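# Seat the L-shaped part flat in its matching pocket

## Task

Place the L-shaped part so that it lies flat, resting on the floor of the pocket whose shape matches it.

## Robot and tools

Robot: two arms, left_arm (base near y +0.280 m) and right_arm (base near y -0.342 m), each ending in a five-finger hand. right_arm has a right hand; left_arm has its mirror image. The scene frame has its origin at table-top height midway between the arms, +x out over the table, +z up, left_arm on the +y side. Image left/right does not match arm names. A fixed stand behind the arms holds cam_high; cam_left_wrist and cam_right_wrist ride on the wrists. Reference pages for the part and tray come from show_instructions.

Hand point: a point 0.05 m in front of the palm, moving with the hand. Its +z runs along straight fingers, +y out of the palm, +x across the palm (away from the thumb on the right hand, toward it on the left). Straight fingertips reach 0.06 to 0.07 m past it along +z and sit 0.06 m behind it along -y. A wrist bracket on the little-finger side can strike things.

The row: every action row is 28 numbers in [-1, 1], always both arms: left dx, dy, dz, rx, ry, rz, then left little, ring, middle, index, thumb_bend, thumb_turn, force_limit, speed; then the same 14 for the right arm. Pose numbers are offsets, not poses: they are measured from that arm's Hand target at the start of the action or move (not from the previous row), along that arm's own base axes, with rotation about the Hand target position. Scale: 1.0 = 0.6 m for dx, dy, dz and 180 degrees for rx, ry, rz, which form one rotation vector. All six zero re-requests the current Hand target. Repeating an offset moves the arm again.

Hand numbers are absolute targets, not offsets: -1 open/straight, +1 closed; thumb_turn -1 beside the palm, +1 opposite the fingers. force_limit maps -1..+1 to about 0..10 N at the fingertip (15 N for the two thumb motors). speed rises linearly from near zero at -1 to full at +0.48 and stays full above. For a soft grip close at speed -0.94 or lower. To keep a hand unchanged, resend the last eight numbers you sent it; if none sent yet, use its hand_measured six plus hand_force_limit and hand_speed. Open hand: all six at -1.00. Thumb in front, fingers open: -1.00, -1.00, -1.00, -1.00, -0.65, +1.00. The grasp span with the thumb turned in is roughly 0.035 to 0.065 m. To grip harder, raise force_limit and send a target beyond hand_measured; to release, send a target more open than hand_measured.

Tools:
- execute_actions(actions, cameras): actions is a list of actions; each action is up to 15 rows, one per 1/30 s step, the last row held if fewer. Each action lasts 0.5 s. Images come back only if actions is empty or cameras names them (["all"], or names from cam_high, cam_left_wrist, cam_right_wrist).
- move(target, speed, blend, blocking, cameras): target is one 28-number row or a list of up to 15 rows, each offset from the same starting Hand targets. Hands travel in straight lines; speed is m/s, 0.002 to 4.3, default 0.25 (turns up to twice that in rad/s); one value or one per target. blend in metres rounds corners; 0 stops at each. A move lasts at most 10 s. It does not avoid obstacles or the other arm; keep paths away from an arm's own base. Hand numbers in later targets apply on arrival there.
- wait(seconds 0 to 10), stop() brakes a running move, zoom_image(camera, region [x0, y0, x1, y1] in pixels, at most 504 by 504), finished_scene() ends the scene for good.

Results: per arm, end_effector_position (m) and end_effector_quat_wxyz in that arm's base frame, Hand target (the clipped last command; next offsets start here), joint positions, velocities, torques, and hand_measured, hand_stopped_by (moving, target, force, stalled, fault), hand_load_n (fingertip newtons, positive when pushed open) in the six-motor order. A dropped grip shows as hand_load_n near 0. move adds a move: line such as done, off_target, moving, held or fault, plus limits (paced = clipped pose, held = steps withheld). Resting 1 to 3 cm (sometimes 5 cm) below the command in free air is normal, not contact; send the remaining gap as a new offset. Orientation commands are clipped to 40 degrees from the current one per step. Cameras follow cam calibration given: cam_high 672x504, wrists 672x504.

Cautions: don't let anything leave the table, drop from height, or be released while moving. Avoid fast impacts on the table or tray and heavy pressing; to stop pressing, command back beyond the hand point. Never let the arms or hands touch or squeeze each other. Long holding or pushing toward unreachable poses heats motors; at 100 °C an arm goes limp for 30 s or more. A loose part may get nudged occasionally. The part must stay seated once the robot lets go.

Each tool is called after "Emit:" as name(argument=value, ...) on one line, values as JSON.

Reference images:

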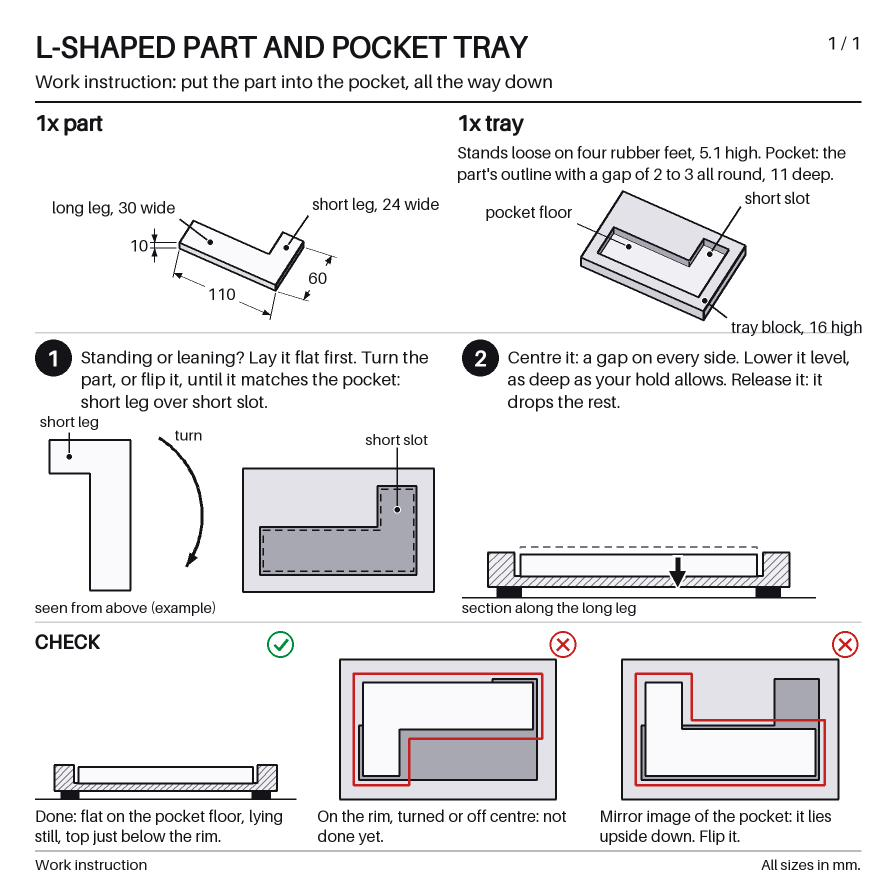

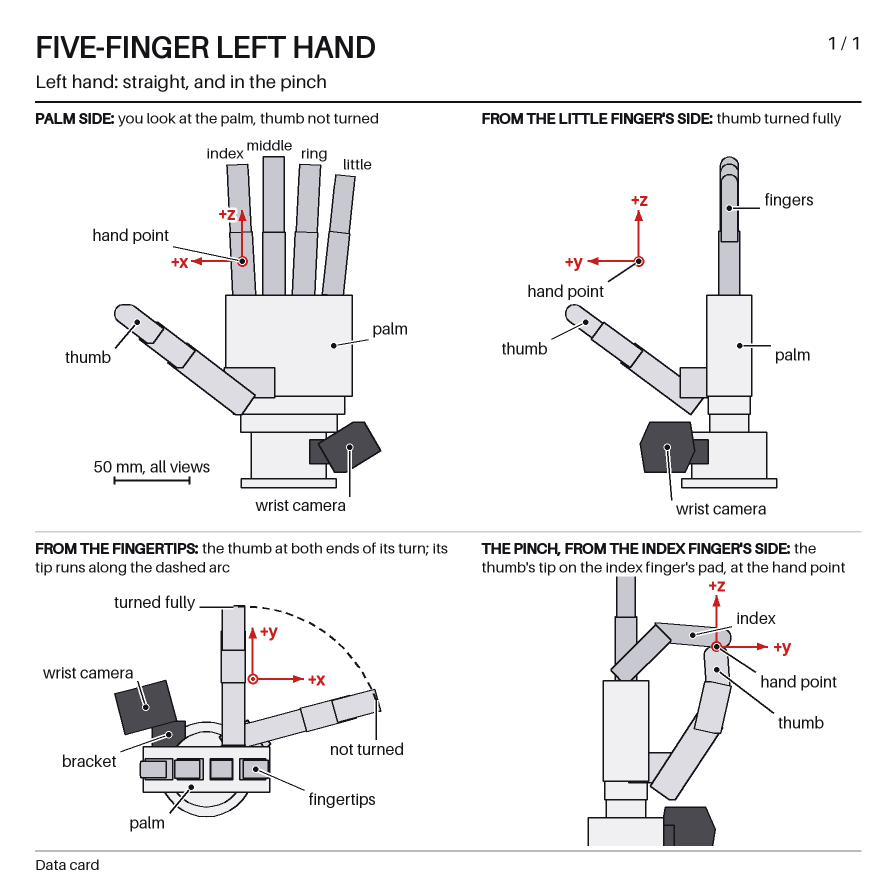

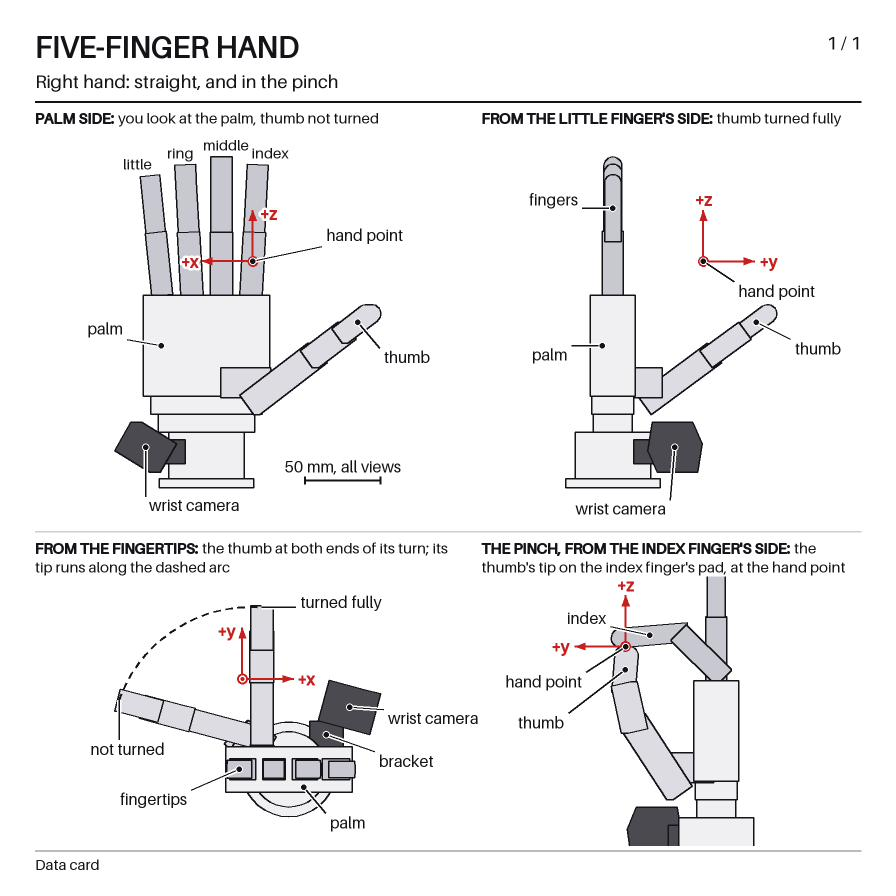

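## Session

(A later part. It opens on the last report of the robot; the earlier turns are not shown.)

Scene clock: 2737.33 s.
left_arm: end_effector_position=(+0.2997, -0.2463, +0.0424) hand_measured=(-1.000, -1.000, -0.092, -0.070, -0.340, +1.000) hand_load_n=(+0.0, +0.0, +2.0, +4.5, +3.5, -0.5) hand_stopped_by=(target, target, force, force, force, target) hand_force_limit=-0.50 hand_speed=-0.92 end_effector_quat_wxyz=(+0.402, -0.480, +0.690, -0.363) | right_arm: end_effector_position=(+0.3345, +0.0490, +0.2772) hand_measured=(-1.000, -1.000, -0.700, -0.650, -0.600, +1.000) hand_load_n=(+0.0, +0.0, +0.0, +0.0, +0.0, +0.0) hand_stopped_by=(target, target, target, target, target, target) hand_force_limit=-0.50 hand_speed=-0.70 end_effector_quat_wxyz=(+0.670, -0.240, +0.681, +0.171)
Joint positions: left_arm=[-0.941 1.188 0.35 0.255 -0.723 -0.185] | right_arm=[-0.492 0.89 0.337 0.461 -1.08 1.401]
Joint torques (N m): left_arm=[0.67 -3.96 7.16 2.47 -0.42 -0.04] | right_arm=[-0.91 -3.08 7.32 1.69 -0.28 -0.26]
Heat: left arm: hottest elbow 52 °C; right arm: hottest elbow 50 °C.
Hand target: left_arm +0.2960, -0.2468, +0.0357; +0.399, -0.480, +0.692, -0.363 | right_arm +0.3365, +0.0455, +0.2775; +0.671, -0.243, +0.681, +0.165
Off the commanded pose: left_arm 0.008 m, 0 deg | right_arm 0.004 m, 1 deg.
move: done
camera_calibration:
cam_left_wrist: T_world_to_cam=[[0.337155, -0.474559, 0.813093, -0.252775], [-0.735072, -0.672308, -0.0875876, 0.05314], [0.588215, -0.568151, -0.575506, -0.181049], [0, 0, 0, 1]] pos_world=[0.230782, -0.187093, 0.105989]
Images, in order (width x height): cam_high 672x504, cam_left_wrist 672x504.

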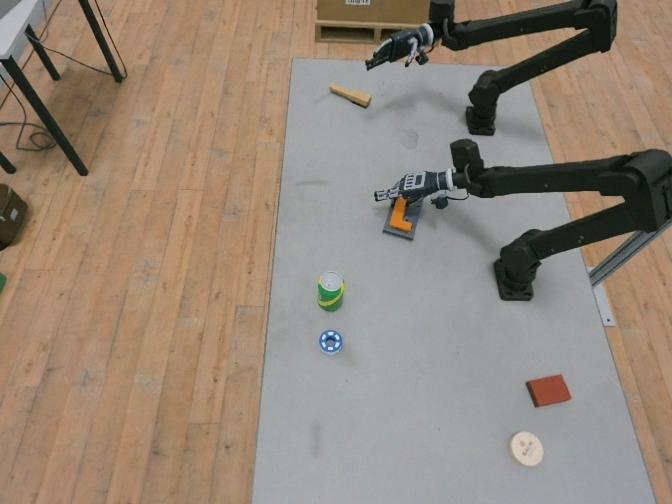

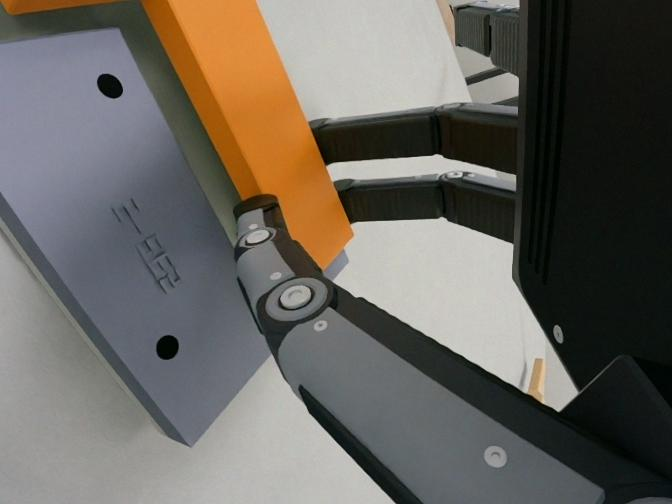

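Emit:
zoom_image(camera="cam_left_wrist", region=[80, 5, 150, 55])

Emit:
zoom_image(camera="cam_left_wrist", region=[160, 410, 220, 455])

Emit:
zoom_image(camera="cam_left_wrist", region=[325, 235, 365, 265])

Emit:
zoom_image(camera="cam_left_wrist", region=[185, 150, 245, 240])

Emit:
zoom_image(camera="cam_left_wrist", region=[0, 170, 60, 270])

Emit:
zoom_image(camera="cam_left_wrist", region=[235, 315, 295, 375])

Emit:
zoom_image(camera="cam_left_wrist", region=[0, 0, 40, 60])

Scaled by 7.200 from the camera's 672x504 image, which has a finer 960x720 frame.

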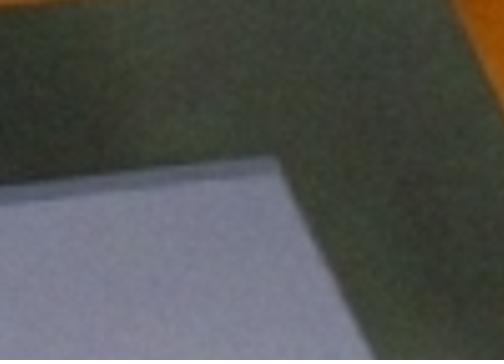

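Scaled by 8.400 from the camera's 672x504 image, which has a finer 960x720 frame.

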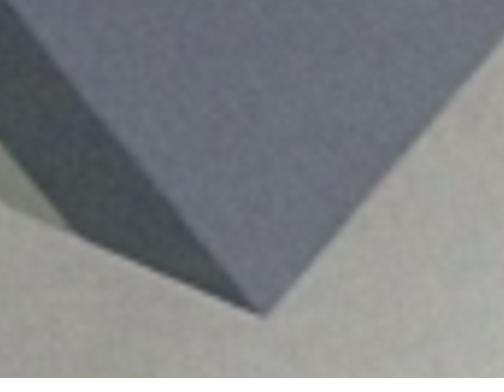

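Scaled by 12.600 from the camera's 672x504 image, which has a finer 960x720 frame.

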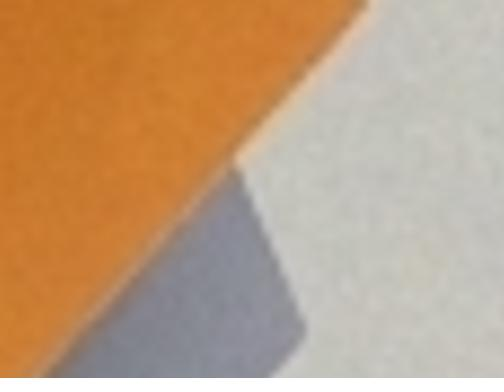

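Scaled by 5.600 from the camera's 672x504 image, which has a finer 960x720 frame.

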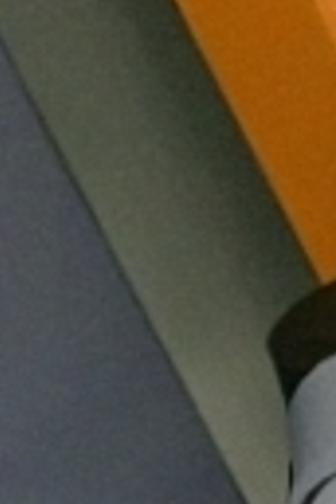

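Scaled by 5.040 from the camera's 672x504 image, which has a finer 960x720 frame.

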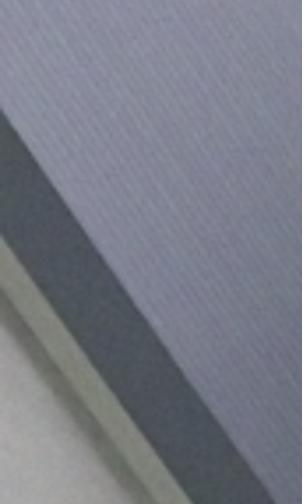

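Scaled by 8.400 from the camera's 672x504 image, which has a finer 960x720 frame.

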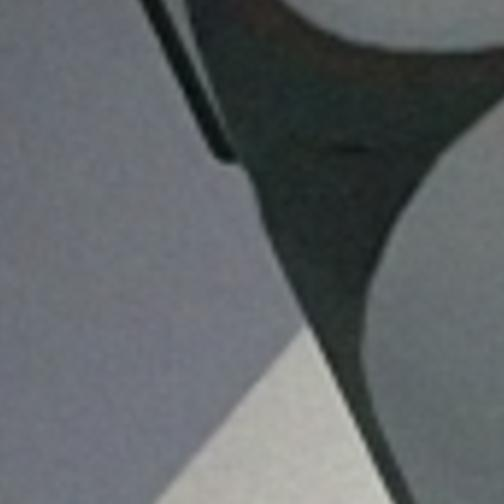

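Scaled by 8.400 from the camera's 672x504 image, which has a finer 960x720 frame.

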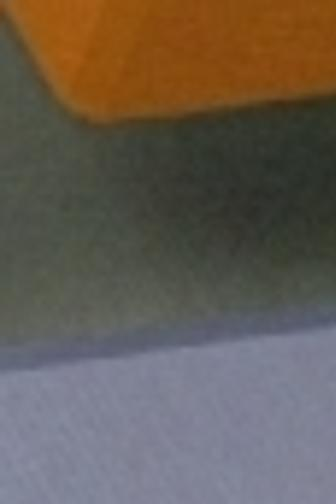

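Emit:
wait(seconds=0, cameras=["cam_high", "cam_left_wrist", "cam_right_wrist"])

Scene clock: 2862.87 s.
left_arm: end_effector_position=(+0.2997, -0.2463, +0.0424) hand_measured=(-1.000, -1.000, -0.092, -0.070, -0.340, +1.000) hand_load_n=(+0.0, +0.0, +2.0, +4.5, +3.5, +0.0) hand_stopped_by=(target, target, force, force, force, target) hand_force_limit=-0.50 hand_speed=-0.92 end_effector_quat_wxyz=(+0.402, -0.480, +0.690, -0.364) | right_arm: end_effector_position=(+0.3345, +0.0490, +0.2772) hand_measured=(-1.000, -1.000, -0.700, -0.650, -0.600, +1.000) hand_load_n=(+0.0, +0.0, +0.0, +0.0, +0.0, +0.0) hand_stopped_by=(target, target, target, target, target, target) hand_force_limit=-0.50 hand_speed=-0.70 end_effector_quat_wxyz=(+0.670, -0.240, +0.681, +0.171)
Joint positions: left_arm=[-0.941 1.188 0.35 0.255 -0.723 -0.185] | right_arm=[-0.492 0.89 0.337 0.461 -1.08 1.401]
Joint torques (N m): left_arm=[0.67 -4.01 7.17 2.44 -0.42 -0.03] | right_arm=[-0.91 -3.19 7.32 1.69 -0.31 -0.25]
Heat: left arm: hottest elbow 46 °C; right arm: hottest elbow 50 °C.
Hand target: left_arm +0.2960, -0.2468, +0.0358; +0.399, -0.480, +0.691, -0.363 | right_arm +0.3365, +0.0455, +0.2775; +0.671, -0.243, +0.681, +0.165
Off the commanded pose: left_arm 0.008 m, 0 deg | right_arm 0.004 m, 1 deg.
camera_calibration:
cam_left_wrist: T_world_to_cam=[[0.337065, -0.473958, 0.813481, -0.252732], [-0.734953, -0.672478, -0.0872785, 0.0529807], [0.588414, -0.568452, -0.575006, -0.181262], [0, 0, 0, 1]] pos_world=[0.230782, -0.187194, 0.10599]
cam_right_wrist: T_world_to_cam=[[-0.561072, 0.771066, -0.30109, 0.231593], [-0.543841, -0.0691536, 0.836334, -0.0462706], [0.624048, 0.632988, 0.458138, -0.248826], [0, 0, 0, 1]] pos_world=[0.260056, -0.0242695, 0.222425]

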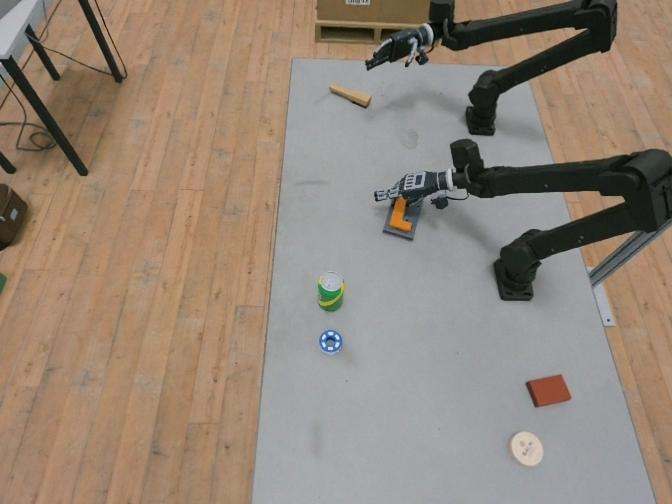

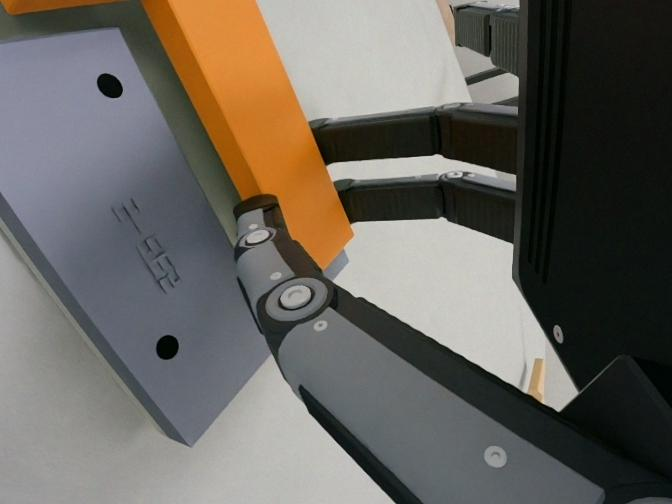

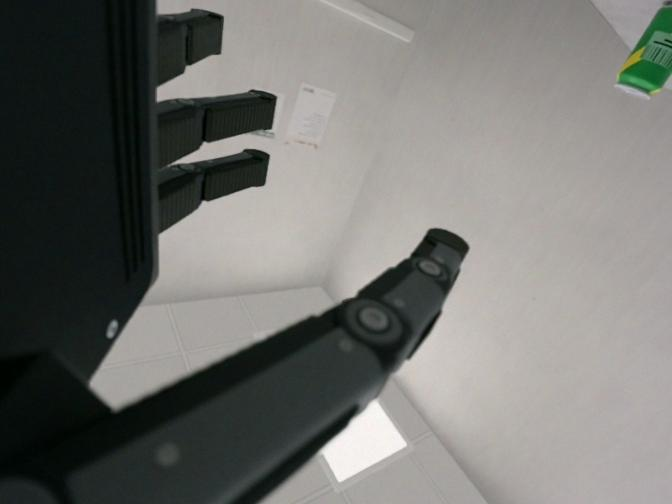

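Emit:
move(target=[0, 0, -0.0067, 0, 0, 0, -1, -1, 0.1, 0.3, -0.28, 1, -0.5, -0.92, 0, 0, 0, 0, 0, 0, -1, -1, -0.7, -0.65, -0.6, 1, -0.5, -0.7], speed=0.05, cameras=["cam_high", "cam_left_wrist"])

Emit:
zoom_image(camera="cam_left_wrist", region=[0, 0, 150, 60])

Emit:
zoom_image(camera="cam_left_wrist", region=[130, 0, 270, 220])

Emit:
zoom_image(camera="cam_high", region=[385, 215, 413, 241])

Scene clock: 2873.13 s.
left_arm: end_effector_position=(+0.3010, -0.2481, +0.0403) hand_measured=(-1.000, -1.000, -0.092, -0.070, -0.340, +1.000) hand_load_n=(+0.0, +0.0, +2.0, +4.5, +3.5, -0.5) hand_stopped_by=(target, target, force, force, force, target) hand_force_limit=-0.50 hand_speed=-0.92 end_effector_quat_wxyz=(+0.402, -0.481, +0.689, -0.365) | right_arm: end_effector_position=(+0.3345, +0.0490, +0.2772) hand_measured=(-1.000, -1.000, -0.700, -0.650, -0.600, +1.000) hand_load_n=(+0.0, +0.5, +0.0, +0.0, +0.0, +0.0) hand_stopped_by=(target, target, target, target, target, target) hand_force_limit=-0.50 hand_speed=-0.70 end_effector_quat_wxyz=(+0.670, -0.240, +0.681, +0.171)
Joint positions: left_arm=[-0.941 1.204 0.35 0.275 -0.723 -0.185] | right_arm=[-0.492 0.89 0.337 0.461 -1.08 1.401]
Joint torques (N m): left_arm=[0.67 -4.01 6.63 2.45 -0.42 -0.03] | right_arm=[-0.85 -3.08 7.36 1.59 -0.32 -0.25]
Heat: left arm: hottest elbow 46 °C; right arm: hottest elbow 50 °C.
Hand target: left_arm +0.2960, -0.2468, +0.0317; +0.399, -0.480, +0.692, -0.363 | right_arm +0.3365, +0.0455, +0.2775; +0.671, -0.243, +0.681, +0.165
Off the commanded pose: left_arm 0.010 m, 1 deg | right_arm 0.004 m, 1 deg.
move: done
camera_calibration:
cam_left_wrist: T_world_to_cam=[[0.335048, -0.471163, 0.815934, -0.251082], [-0.73476, -0.672754, -0.086768, 0.0524856], [0.589805, -0.570444, -0.571597, -0.185311], [0, 0, 0, 1]] pos_world=[0.231987, -0.188701, 0.103497]
Images, in order (width x height): cam_high 672x504, cam_left_wrist 672x504.

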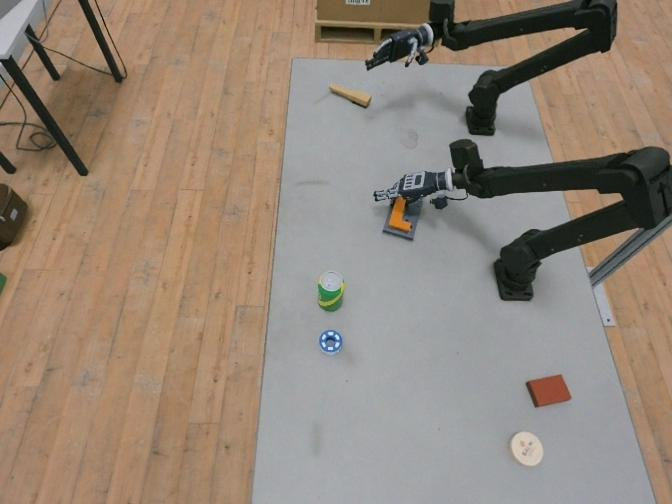

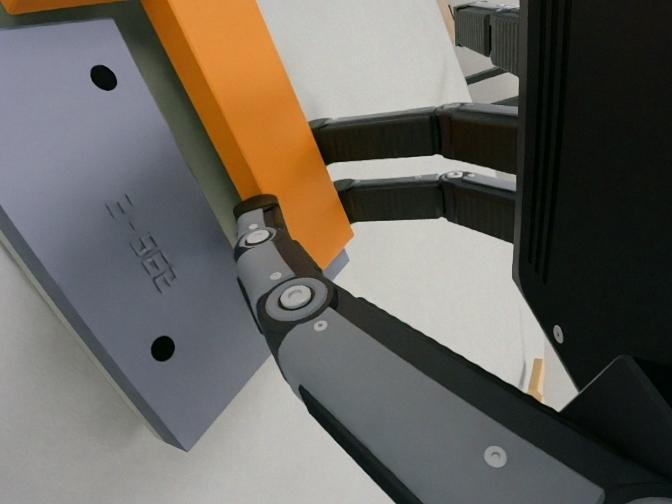

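Scaled by 3.360 from the camera's 672x504 image, which has a finer 960x720 frame.

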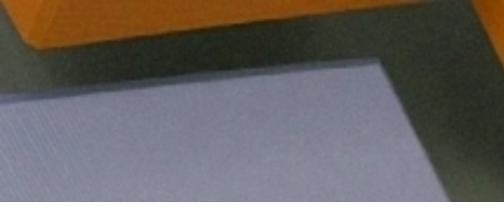

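Scaled by 2.291 from the camera's 672x504 image, which has a finer 960x720 frame.

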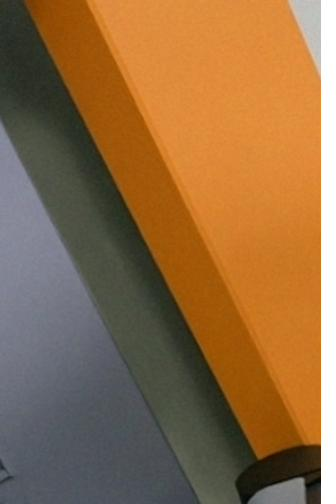

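Scaled by 18.000 from the camera's 672x504 image, which has a finer 960x720 frame.

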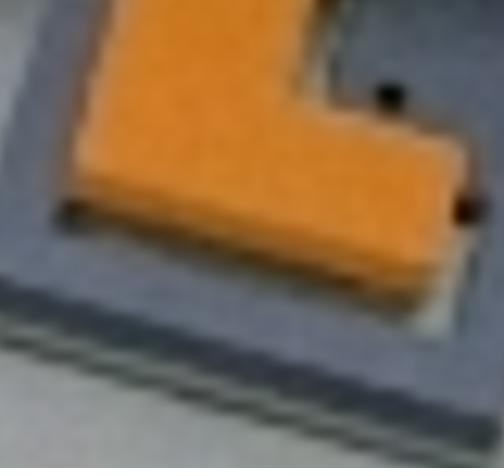

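Emit:
zoom_image(camera="cam_high", region=[384, 220, 400, 232])

Emit:
zoom_image(camera="cam_high", region=[402, 218, 418, 242])

Emit:
zoom_image(camera="cam_high", region=[380, 195, 425, 245])

Scaled by 31.500 from the camera's 672x504 image, which has a finer 960x720 frame.

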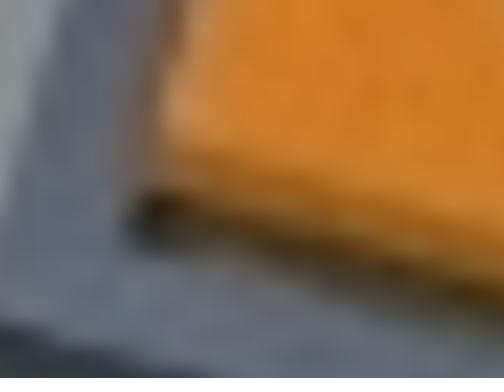

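Scaled by 21.000 from the camera's 672x504 image, which has a finer 960x720 frame.

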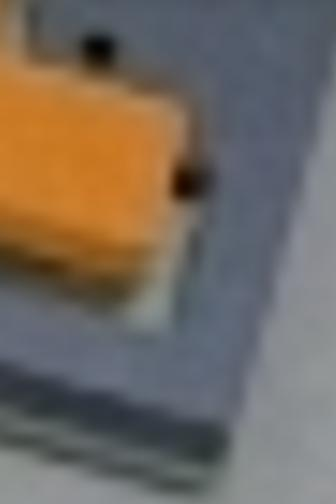

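Scaled by 10.080 from the camera's 672x504 image, which has a finer 960x720 frame.

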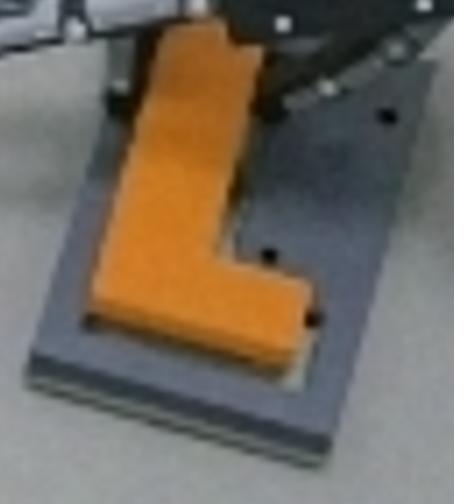

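Emit:
move(target=[0.0537, -0.0203, 0.0942, 0, 0, 0, -1, -1, 0.1, 0.3, -0.28, 1, -0.5, -0.92, 0, 0, 0, 0, 0, 0, -1, -1, -0.7, -0.65, -0.6, 1, -0.5, -0.7], speed=0.1)

Scene clock: 2986.57 s.
left_arm: end_effector_position=(+0.3109, -0.2438, +0.0613) hand_measured=(-1.000, -1.000, -0.092, -0.070, -0.340, +1.000) hand_load_n=(+0.0, +0.0, +1.5, +4.5, +3.5, -0.5) hand_stopped_by=(target, target, force, force, force, target) hand_force_limit=-0.50 hand_speed=-0.92 end_effector_quat_wxyz=(+0.395, -0.479, +0.705, -0.343) | right_arm: end_effector_position=(+0.3345, +0.0490, +0.2772) hand_measured=(-1.000, -1.000, -0.700, -0.650, -0.600, +1.000) hand_load_n=(+0.0, +0.0, +0.0, +0.0, +0.0, +0.0) hand_stopped_by=(target, target, target, target, target, target) hand_force_limit=-0.50 hand_speed=-0.70 end_effector_quat_wxyz=(+0.670, -0.240, +0.681, +0.171)
Joint positions: left_arm=[-0.893 1.138 0.419 0.101 -0.673 -0.158] | right_arm=[-0.492 0.89 0.337 0.461 -1.08 1.401]
Joint torques (N m): left_arm=[1.9 -5.71 13.46 1.4 -0.29 0.17] | right_arm=[-0.62 -3.08 7.38 1.65 -0.3 -0.27]
Motor temperatures (°C): left_arm=[32 26 44 29 30 24] | right_arm=[30 29 50 29 25 28]
Heat: left arm: hottest elbow 44 °C; right arm: hottest elbow 50 °C.
Hand target: left_arm +0.3281, -0.2590, +0.0881; +0.399, -0.480, +0.692, -0.363 | right_arm +0.3365, +0.0455, +0.2775; +0.671, -0.243, +0.681, +0.165
Off the commanded pose: left_arm 0.035 m, 3 deg | right_arm 0.004 m, 1 deg.
move: off_target (left_arm)

Emit:
move(target=[-0.0553, 0.02, -0.0928, 0, 0, 0, -1, -1, 0.1, 0.3, -0.28, 1, -0.5, -0.92, 0, 0, 0, 0, 0, 0, -1, -1, -0.7, -0.65, -0.6, 1, -0.5, -0.7], speed=0.08, cameras=["cam_high", "cam_left_wrist"])

Emit:
zoom_image(camera="cam_left_wrist", region=[0, 0, 150, 60])

Emit:
zoom_image(camera="cam_left_wrist", region=[130, 0, 270, 220])

Emit:
zoom_image(camera="cam_high", region=[385, 215, 413, 241])

Emit:
zoom_image(camera="cam_high", region=[384, 220, 400, 232])

Emit:
zoom_image(camera="cam_high", region=[402, 218, 418, 242])

Scene clock: 2995.53 s.
left_arm: end_effector_position=(+0.2988, -0.2467, +0.0393) hand_measured=(-1.000, -1.000, -0.092, -0.070, -0.340, +1.000) hand_load_n=(+0.0, +0.0, +2.0, +4.5, +3.5, +0.0) hand_stopped_by=(target, target, force, force, force, target) hand_force_limit=-0.50 hand_speed=-0.92 end_effector_quat_wxyz=(+0.402, -0.480, +0.690, -0.364) | right_arm: end_effector_position=(+0.3345, +0.0490, +0.2772) hand_measured=(-1.000, -1.000, -0.700, -0.650, -0.600, +1.000) hand_load_n=(+0.0, +0.0, +0.0, +0.0, +0.0, +0.0) hand_stopped_by=(target, target, target, target, target, target) hand_force_limit=-0.50 hand_speed=-0.70 end_effector_quat_wxyz=(+0.670, -0.240, +0.681, +0.171)
Joint positions: left_arm=[-0.944 1.199 0.346 0.269 -0.726 -0.188] | right_arm=[-0.492 0.89 0.337 0.461 -1.08 1.401]
Joint torques (N m): left_arm=[0.73 -3.72 7.02 2.43 -0.43 -0.05] | right_arm=[-0.73 -3.14 7.34 1.66 -0.29 -0.28]
Heat: left arm: hottest elbow 47 °C; right arm: hottest elbow 50 °C.
Hand target: left_arm +0.2951, -0.2470, +0.0326; +0.399, -0.480, +0.691, -0.363 | right_arm +0.3365, +0.0455, +0.2775; +0.671, -0.243, +0.681, +0.165
Off the commanded pose: left_arm 0.008 m, 0 deg | right_arm 0.004 m, 1 deg.
move: done
camera_calibration:
cam_left_wrist: T_world_to_cam=[[0.33687, -0.474107, 0.813475, -0.250065], [-0.735201, -0.672202, -0.0873151, 0.0520321], [0.588217, -0.568653, -0.575008, -0.182736], [0, 0, 0, 1]] pos_world=[0.229982, -0.187495, 0.10289]
Images, in order (width x height): cam_high 672x504, cam_left_wrist 672x504.

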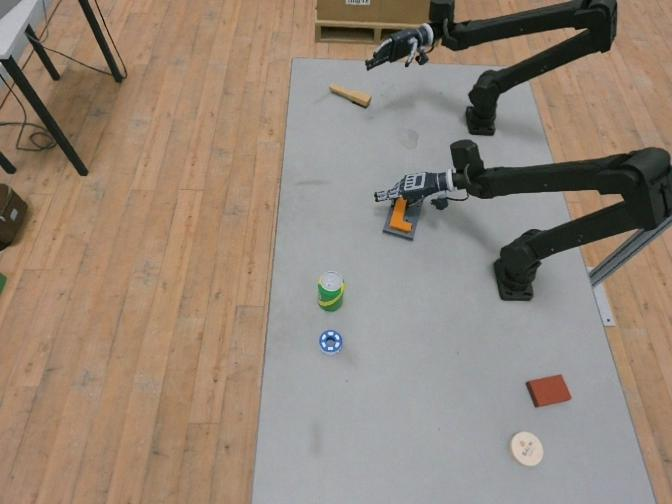

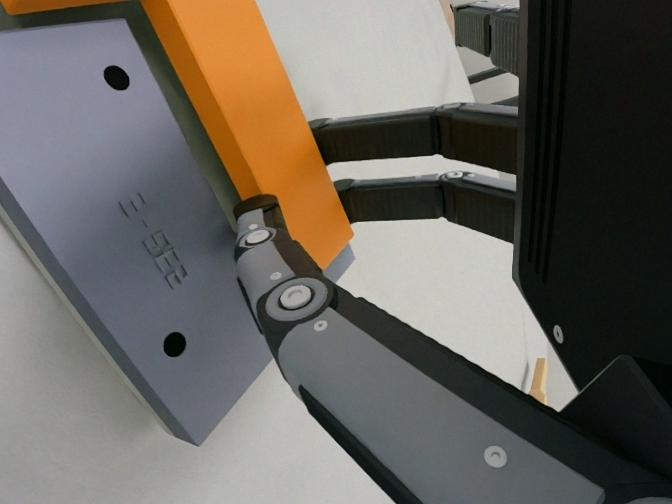

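Scaled by 3.360 from the camera's 672x504 image, which has a finer 960x720 frame.

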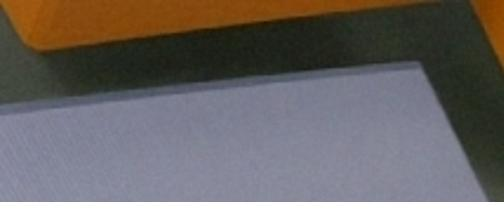

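Scaled by 2.291 from the camera's 672x504 image, which has a finer 960x720 frame.

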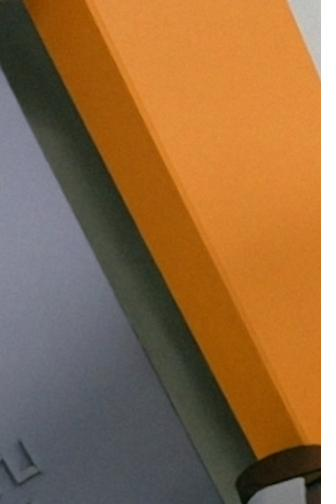

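Scaled by 18.000 from the camera's 672x504 image, which has a finer 960x720 frame.

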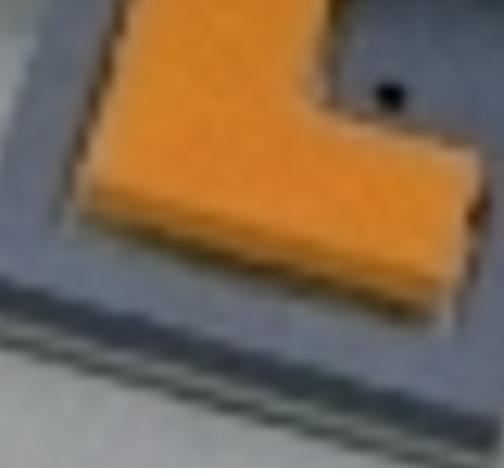

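Scaled by 31.500 from the camera's 672x504 image, which has a finer 960x720 frame.

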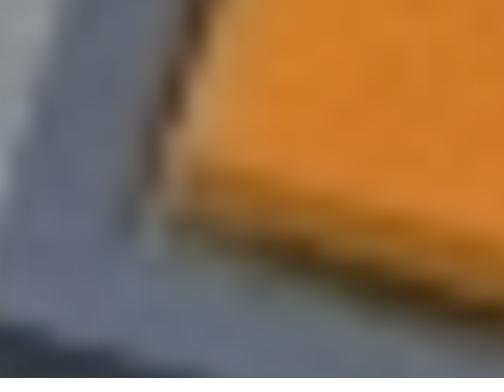

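Scaled by 21.000 from the camera's 672x504 image, which has a finer 960x720 frame.

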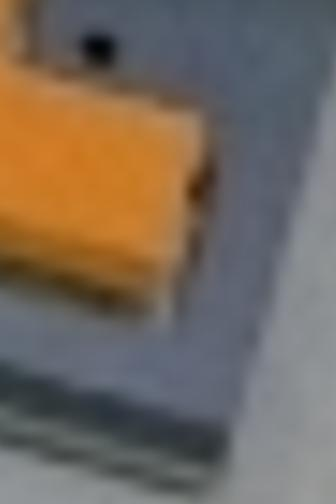

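Emit:
zoom_image(camera="cam_high", region=[396, 202, 416, 226])

Emit:
zoom_image(camera="cam_high", region=[384, 200, 404, 224])

Emit:
zoom_image(camera="cam_left_wrist", region=[90, 5, 150, 55])

Emit:
zoom_image(camera="cam_left_wrist", region=[195, 130, 255, 230])

Scaled by 21.000 from the camera's 672x504 image, which has a finer 960x720 frame.

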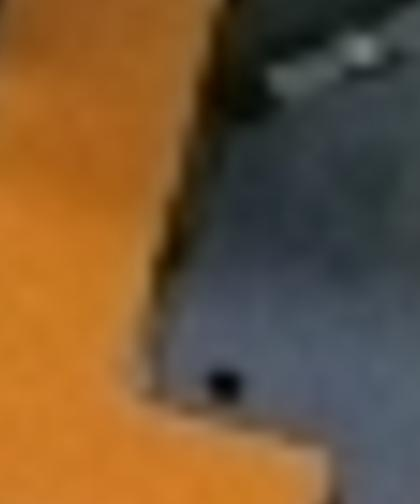

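Scaled by 21.000 from the camera's 672x504 image, which has a finer 960x720 frame.

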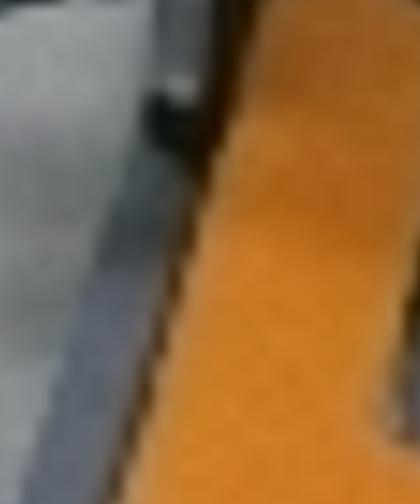

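Scaled by 8.400 from the camera's 672x504 image, which has a finer 960x720 frame.

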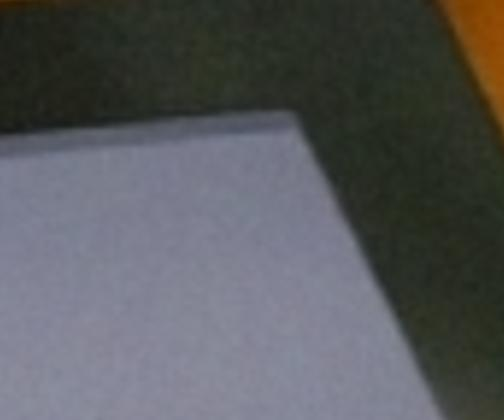

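Scaled by 5.040 from the camera's 672x504 image, which has a finer 960x720 frame.

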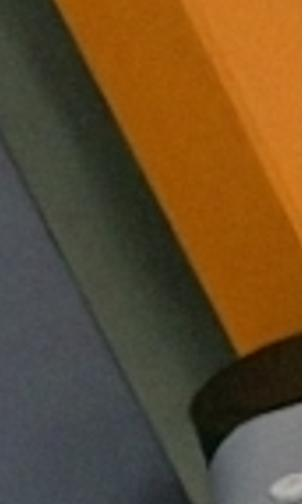

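Emit:
move(target=[0.0552, -0.02, 0.0927, 0, 0, 0, -1, -1, 0.1, 0.3, -0.28, 1, -0.5, -0.92, 0, 0, 0, 0, 0, 0, -1, -1, -0.7, -0.65, -0.6, 1, -0.5, -0.7], speed=0.1)

Scene clock: 3064.93 s.
left_arm: end_effector_position=(+0.3111, -0.2439, +0.0617) hand_measured=(-1.000, -1.000, -0.092, -0.070, -0.340, +1.000) hand_load_n=(+0.0, +0.0, +2.0, +4.5, +3.5, +0.0) hand_stopped_by=(target, target, force, force, force, target) hand_force_limit=-0.50 hand_speed=-0.92 end_effector_quat_wxyz=(+0.395, -0.479, +0.705, -0.343) | right_arm: end_effector_position=(+0.3345, +0.0490, +0.2772) hand_measured=(-1.000, -1.000, -0.700, -0.650, -0.600, +1.000) hand_load_n=(+0.0, +0.0, +0.0, +0.0, +0.0, +0.0) hand_stopped_by=(target, target, target, target, target, target) hand_force_limit=-0.50 hand_speed=-0.70 end_effector_quat_wxyz=(+0.670, -0.240, +0.681, +0.171)
Joint positions: left_arm=[-0.893 1.138 0.42 0.101 -0.673 -0.158] | right_arm=[-0.492 0.89 0.337 0.461 -1.08 1.401]
Joint torques (N m): left_arm=[1.9 -5.77 13.42 1.43 -0.29 0.17] | right_arm=[-0.97 -2.84 7.36 1.63 -0.3 -0.28]
Heat: left arm: hottest elbow 46 °C; right arm: hottest elbow 50 °C.
Hand target: left_arm +0.3282, -0.2590, +0.0883; +0.399, -0.480, +0.691, -0.363 | right_arm +0.3365, +0.0455, +0.2775; +0.671, -0.243, +0.681, +0.165
Off the commanded pose: left_arm 0.035 m, 3 deg | right_arm 0.004 m, 1 deg.
move: off_target (left_arm)

Emit:
move(target=[[-0.0542, 0.0197, -0.0755, 0, 0, 0, -1, -1, 0.1, 0.3, -0.28, 1, -0.5, -0.92, 0, 0, 0, 0, 0, 0, -1, -1, -0.7, -0.65, -0.6, 1, -0.5, -0.7], [-0.056, 0.0193, -0.1022, 0, 0, 0, -1, -1, 0.1, 0.3, -0.28, 1, -0.5, -0.92, 0, 0, 0, 0, 0, 0, -1, -1, -0.7, -0.65, -0.6, 1, -0.5, -0.7]], speed=[0.08, 0.05], blend=[0.006, 0], cameras=["cam_high", "cam_left_wrist"])

Emit:
zoom_image(camera="cam_left_wrist", region=[0, 0, 150, 60])

Emit:
zoom_image(camera="cam_left_wrist", region=[130, 0, 270, 220])

Emit:
zoom_image(camera="cam_high", region=[385, 215, 413, 241])

Scene clock: 3075.37 s.
left_arm: end_effector_position=(+0.3000, -0.2484, +0.0364) hand_measured=(-1.000, -1.000, -0.092, -0.070, -0.340, +1.000) hand_load_n=(+0.0, +0.0, +1.5, +4.0, +4.0, +0.0) hand_stopped_by=(target, target, force, force, force, target) hand_force_limit=-0.50 hand_speed=-0.92 end_effector_quat_wxyz=(+0.403, -0.481, +0.687, -0.366) | right_arm: end_effector_position=(+0.3345, +0.0490, +0.2772) hand_measured=(-1.000, -1.000, -0.700, -0.650, -0.600, +1.000) hand_load_n=(+0.0, +0.0, +0.0, +0.0, +0.0, +0.0) hand_stopped_by=(target, target, target, target, target, target) hand_force_limit=-0.50 hand_speed=-0.70 end_effector_quat_wxyz=(+0.670, -0.240, +0.681, +0.171)
Joint positions: left_arm=[-0.947 1.22 0.343 0.297 -0.731 -0.19] | right_arm=[-0.492 0.89 0.337 0.461 -1.08 1.401]
Joint torques (N m): left_arm=[0.62 -3.9 6.52 2.41 -0.31 -0.03] | right_arm=[-0.85 -3.08 7.38 1.66 -0.29 -0.25]
Motor temperatures (°C): left_arm=[32 26 49 29 30 24] | right_arm=[30 29 50 29 25 28]
Heat: left arm: hottest elbow 49 °C; right arm: hottest elbow 50 °C.
Hand target: left_arm +0.2945, -0.2473, +0.0268; +0.399, -0.480, +0.692, -0.363 | right_arm +0.3365, +0.0455, +0.2775; +0.671, -0.243, +0.681, +0.165
Off the commanded pose: left_arm 0.011 m, 1 deg | right_arm 0.004 m, 1 deg.
move: off_target (left_arm)
camera_calibration:
cam_left_wrist: T_world_to_cam=[[0.333938, -0.469007, 0.817629, -0.246887], [-0.732613, -0.67494, -0.0879427, 0.0500391], [0.593097, -0.569638, -0.568989, -0.187982], [0, 0, 0, 1]] pos_world=[0.230596, -0.1891, 0.0993025]
Images, in order (width x height): cam_high 672x504, cam_left_wrist 672x504.

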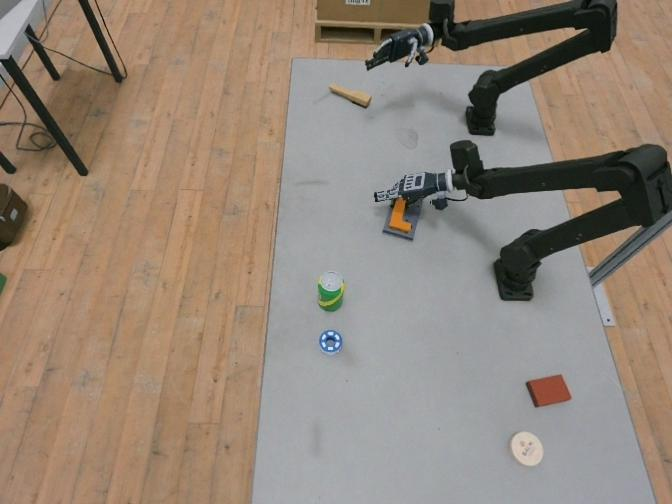

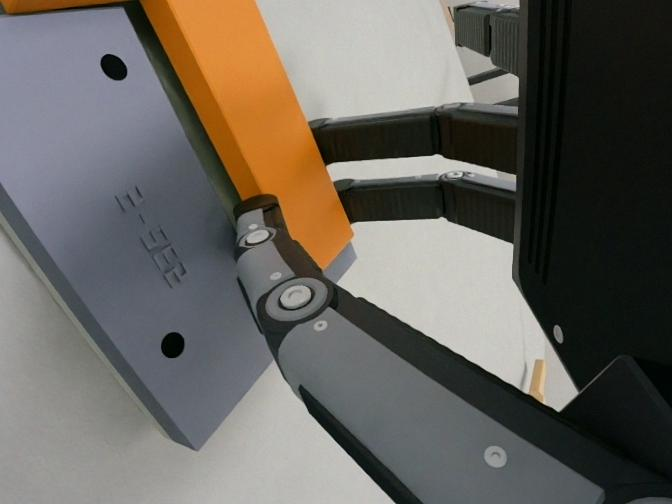

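Scaled by 3.360 from the camera's 672x504 image, which has a finer 960x720 frame.

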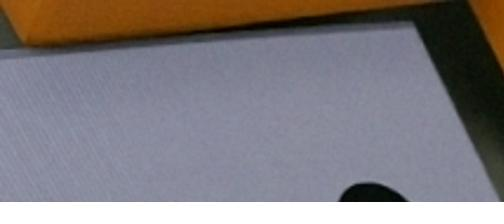

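Scaled by 2.291 from the camera's 672x504 image, which has a finer 960x720 frame.

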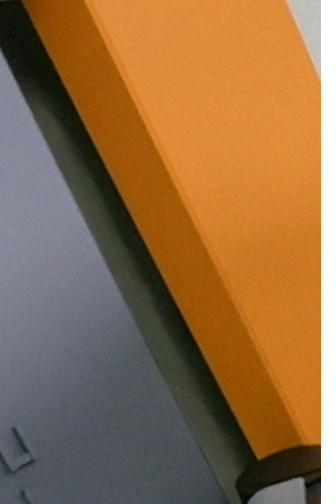

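Scaled by 18.000 from the camera's 672x504 image, which has a finer 960x720 frame.

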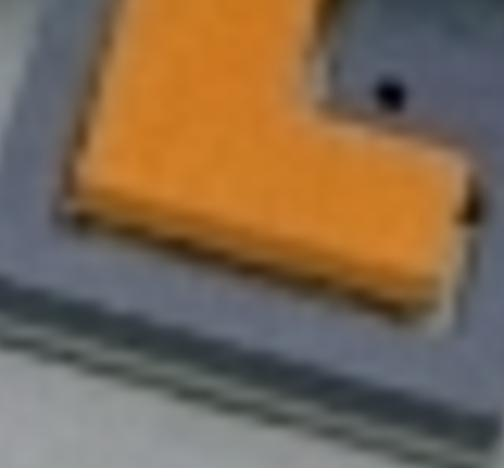

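Emit:
zoom_image(camera="cam_left_wrist", region=[0, 0, 60, 45])

Emit:
zoom_image(camera="cam_left_wrist", region=[90, 0, 150, 45])

Emit:
zoom_image(camera="cam_left_wrist", region=[160, 80, 220, 125])

Emit:
zoom_image(camera="cam_left_wrist", region=[190, 165, 250, 210])

Emit:
zoom_image(camera="cam_left_wrist", region=[165, 420, 225, 465])

Emit:
zoom_image(camera="cam_left_wrist", region=[320, 220, 380, 265])

Emit:
zoom_image(camera="cam_left_wrist", region=[0, 170, 60, 215])

Scaled by 8.400 from the camera's 672x504 image, which has a finer 960x720 frame.

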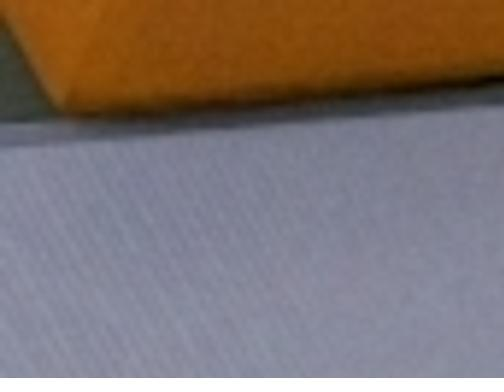

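Scaled by 8.400 from the camera's 672x504 image, which has a finer 960x720 frame.

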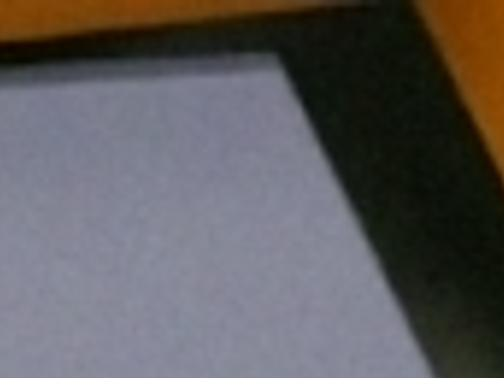

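Scaled by 8.400 from the camera's 672x504 image, which has a finer 960x720 frame.

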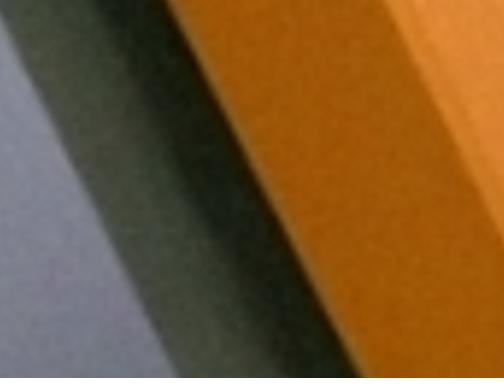

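Scaled by 8.400 from the camera's 672x504 image, which has a finer 960x720 frame.

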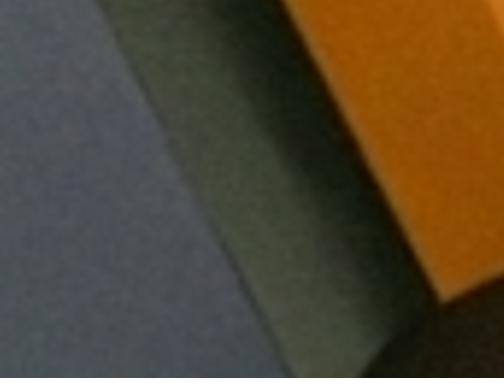

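Scaled by 8.400 from the camera's 672x504 image, which has a finer 960x720 frame.

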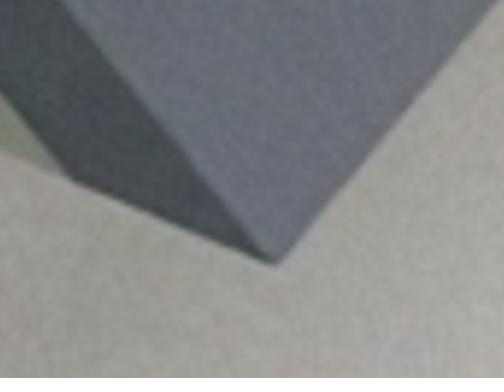

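Scaled by 8.400 from the camera's 672x504 image, which has a finer 960x720 frame.

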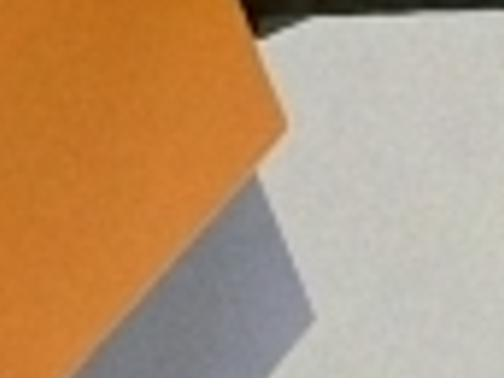

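Scaled by 8.400 from the camera's 672x504 image, which has a finer 960x720 frame.

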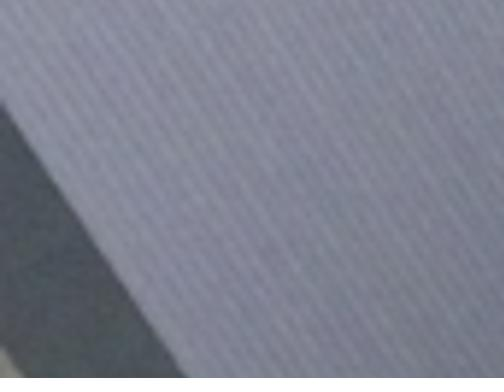

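Emit:
move(target=[0.0562, -0.0195, 0.1025, 0.00128, 0.00427, -0.00668, -1, -1, 0.1, 0.3, -0.28, 1, -0.5, -0.92, 0, 0, 0, 0, 0, 0, -1, -1, -0.7, -0.65, -0.6, 1, -0.5, -0.7], speed=0.1)

Scene clock: 3250.03 s.
left_arm: end_effector_position=(+0.3108, -0.2441, +0.0612) hand_measured=(-1.000, -1.000, -0.092, -0.070, -0.340, +1.000) hand_load_n=(+0.0, +0.0, +2.0, +4.5, +3.5, -0.5) hand_stopped_by=(target, target, force, force, force, target) hand_force_limit=-0.50 hand_speed=-0.92 end_effector_quat_wxyz=(+0.387, -0.473, +0.714, -0.342) | right_arm: end_effector_position=(+0.3345, +0.0490, +0.2772) hand_measured=(-1.000, -1.000, -0.700, -0.650, -0.600, +1.000) hand_load_n=(+0.0, +0.0, +0.0, +0.0, +0.0, -0.5) hand_stopped_by=(target, target, target, target, target, target) hand_force_limit=-0.50 hand_speed=-0.70 end_effector_quat_wxyz=(+0.670, -0.240, +0.681, +0.171)
Joint positions: left_arm=[-0.881 1.132 0.423 0.088 -0.641 -0.144] | right_arm=[-0.492 0.89 0.337 0.461 -1.08 1.401]
Joint torques (N m): left_arm=[1.9 -5.77 13.56 1.54 -0.28 0.17] | right_arm=[-1.03 -3.25 7.35 1.68 -0.3 -0.25]
Motor temperatures (°C): left_arm=[32 26 43 29 30 24] | right_arm=[30 29 50 29 25 28]
Heat: left arm: hottest elbow 43 °C; right arm: hottest elbow 50 °C.
Hand target: left_arm +0.3283, -0.2592, +0.0884; +0.392, -0.475, +0.700, -0.363 | right_arm +0.3365, +0.0455, +0.2775; +0.671, -0.243, +0.681, +0.165
Off the commanded pose: left_arm 0.035 m, 3 deg | right_arm 0.004 m, 1 deg.
move: off_target (left_arm)


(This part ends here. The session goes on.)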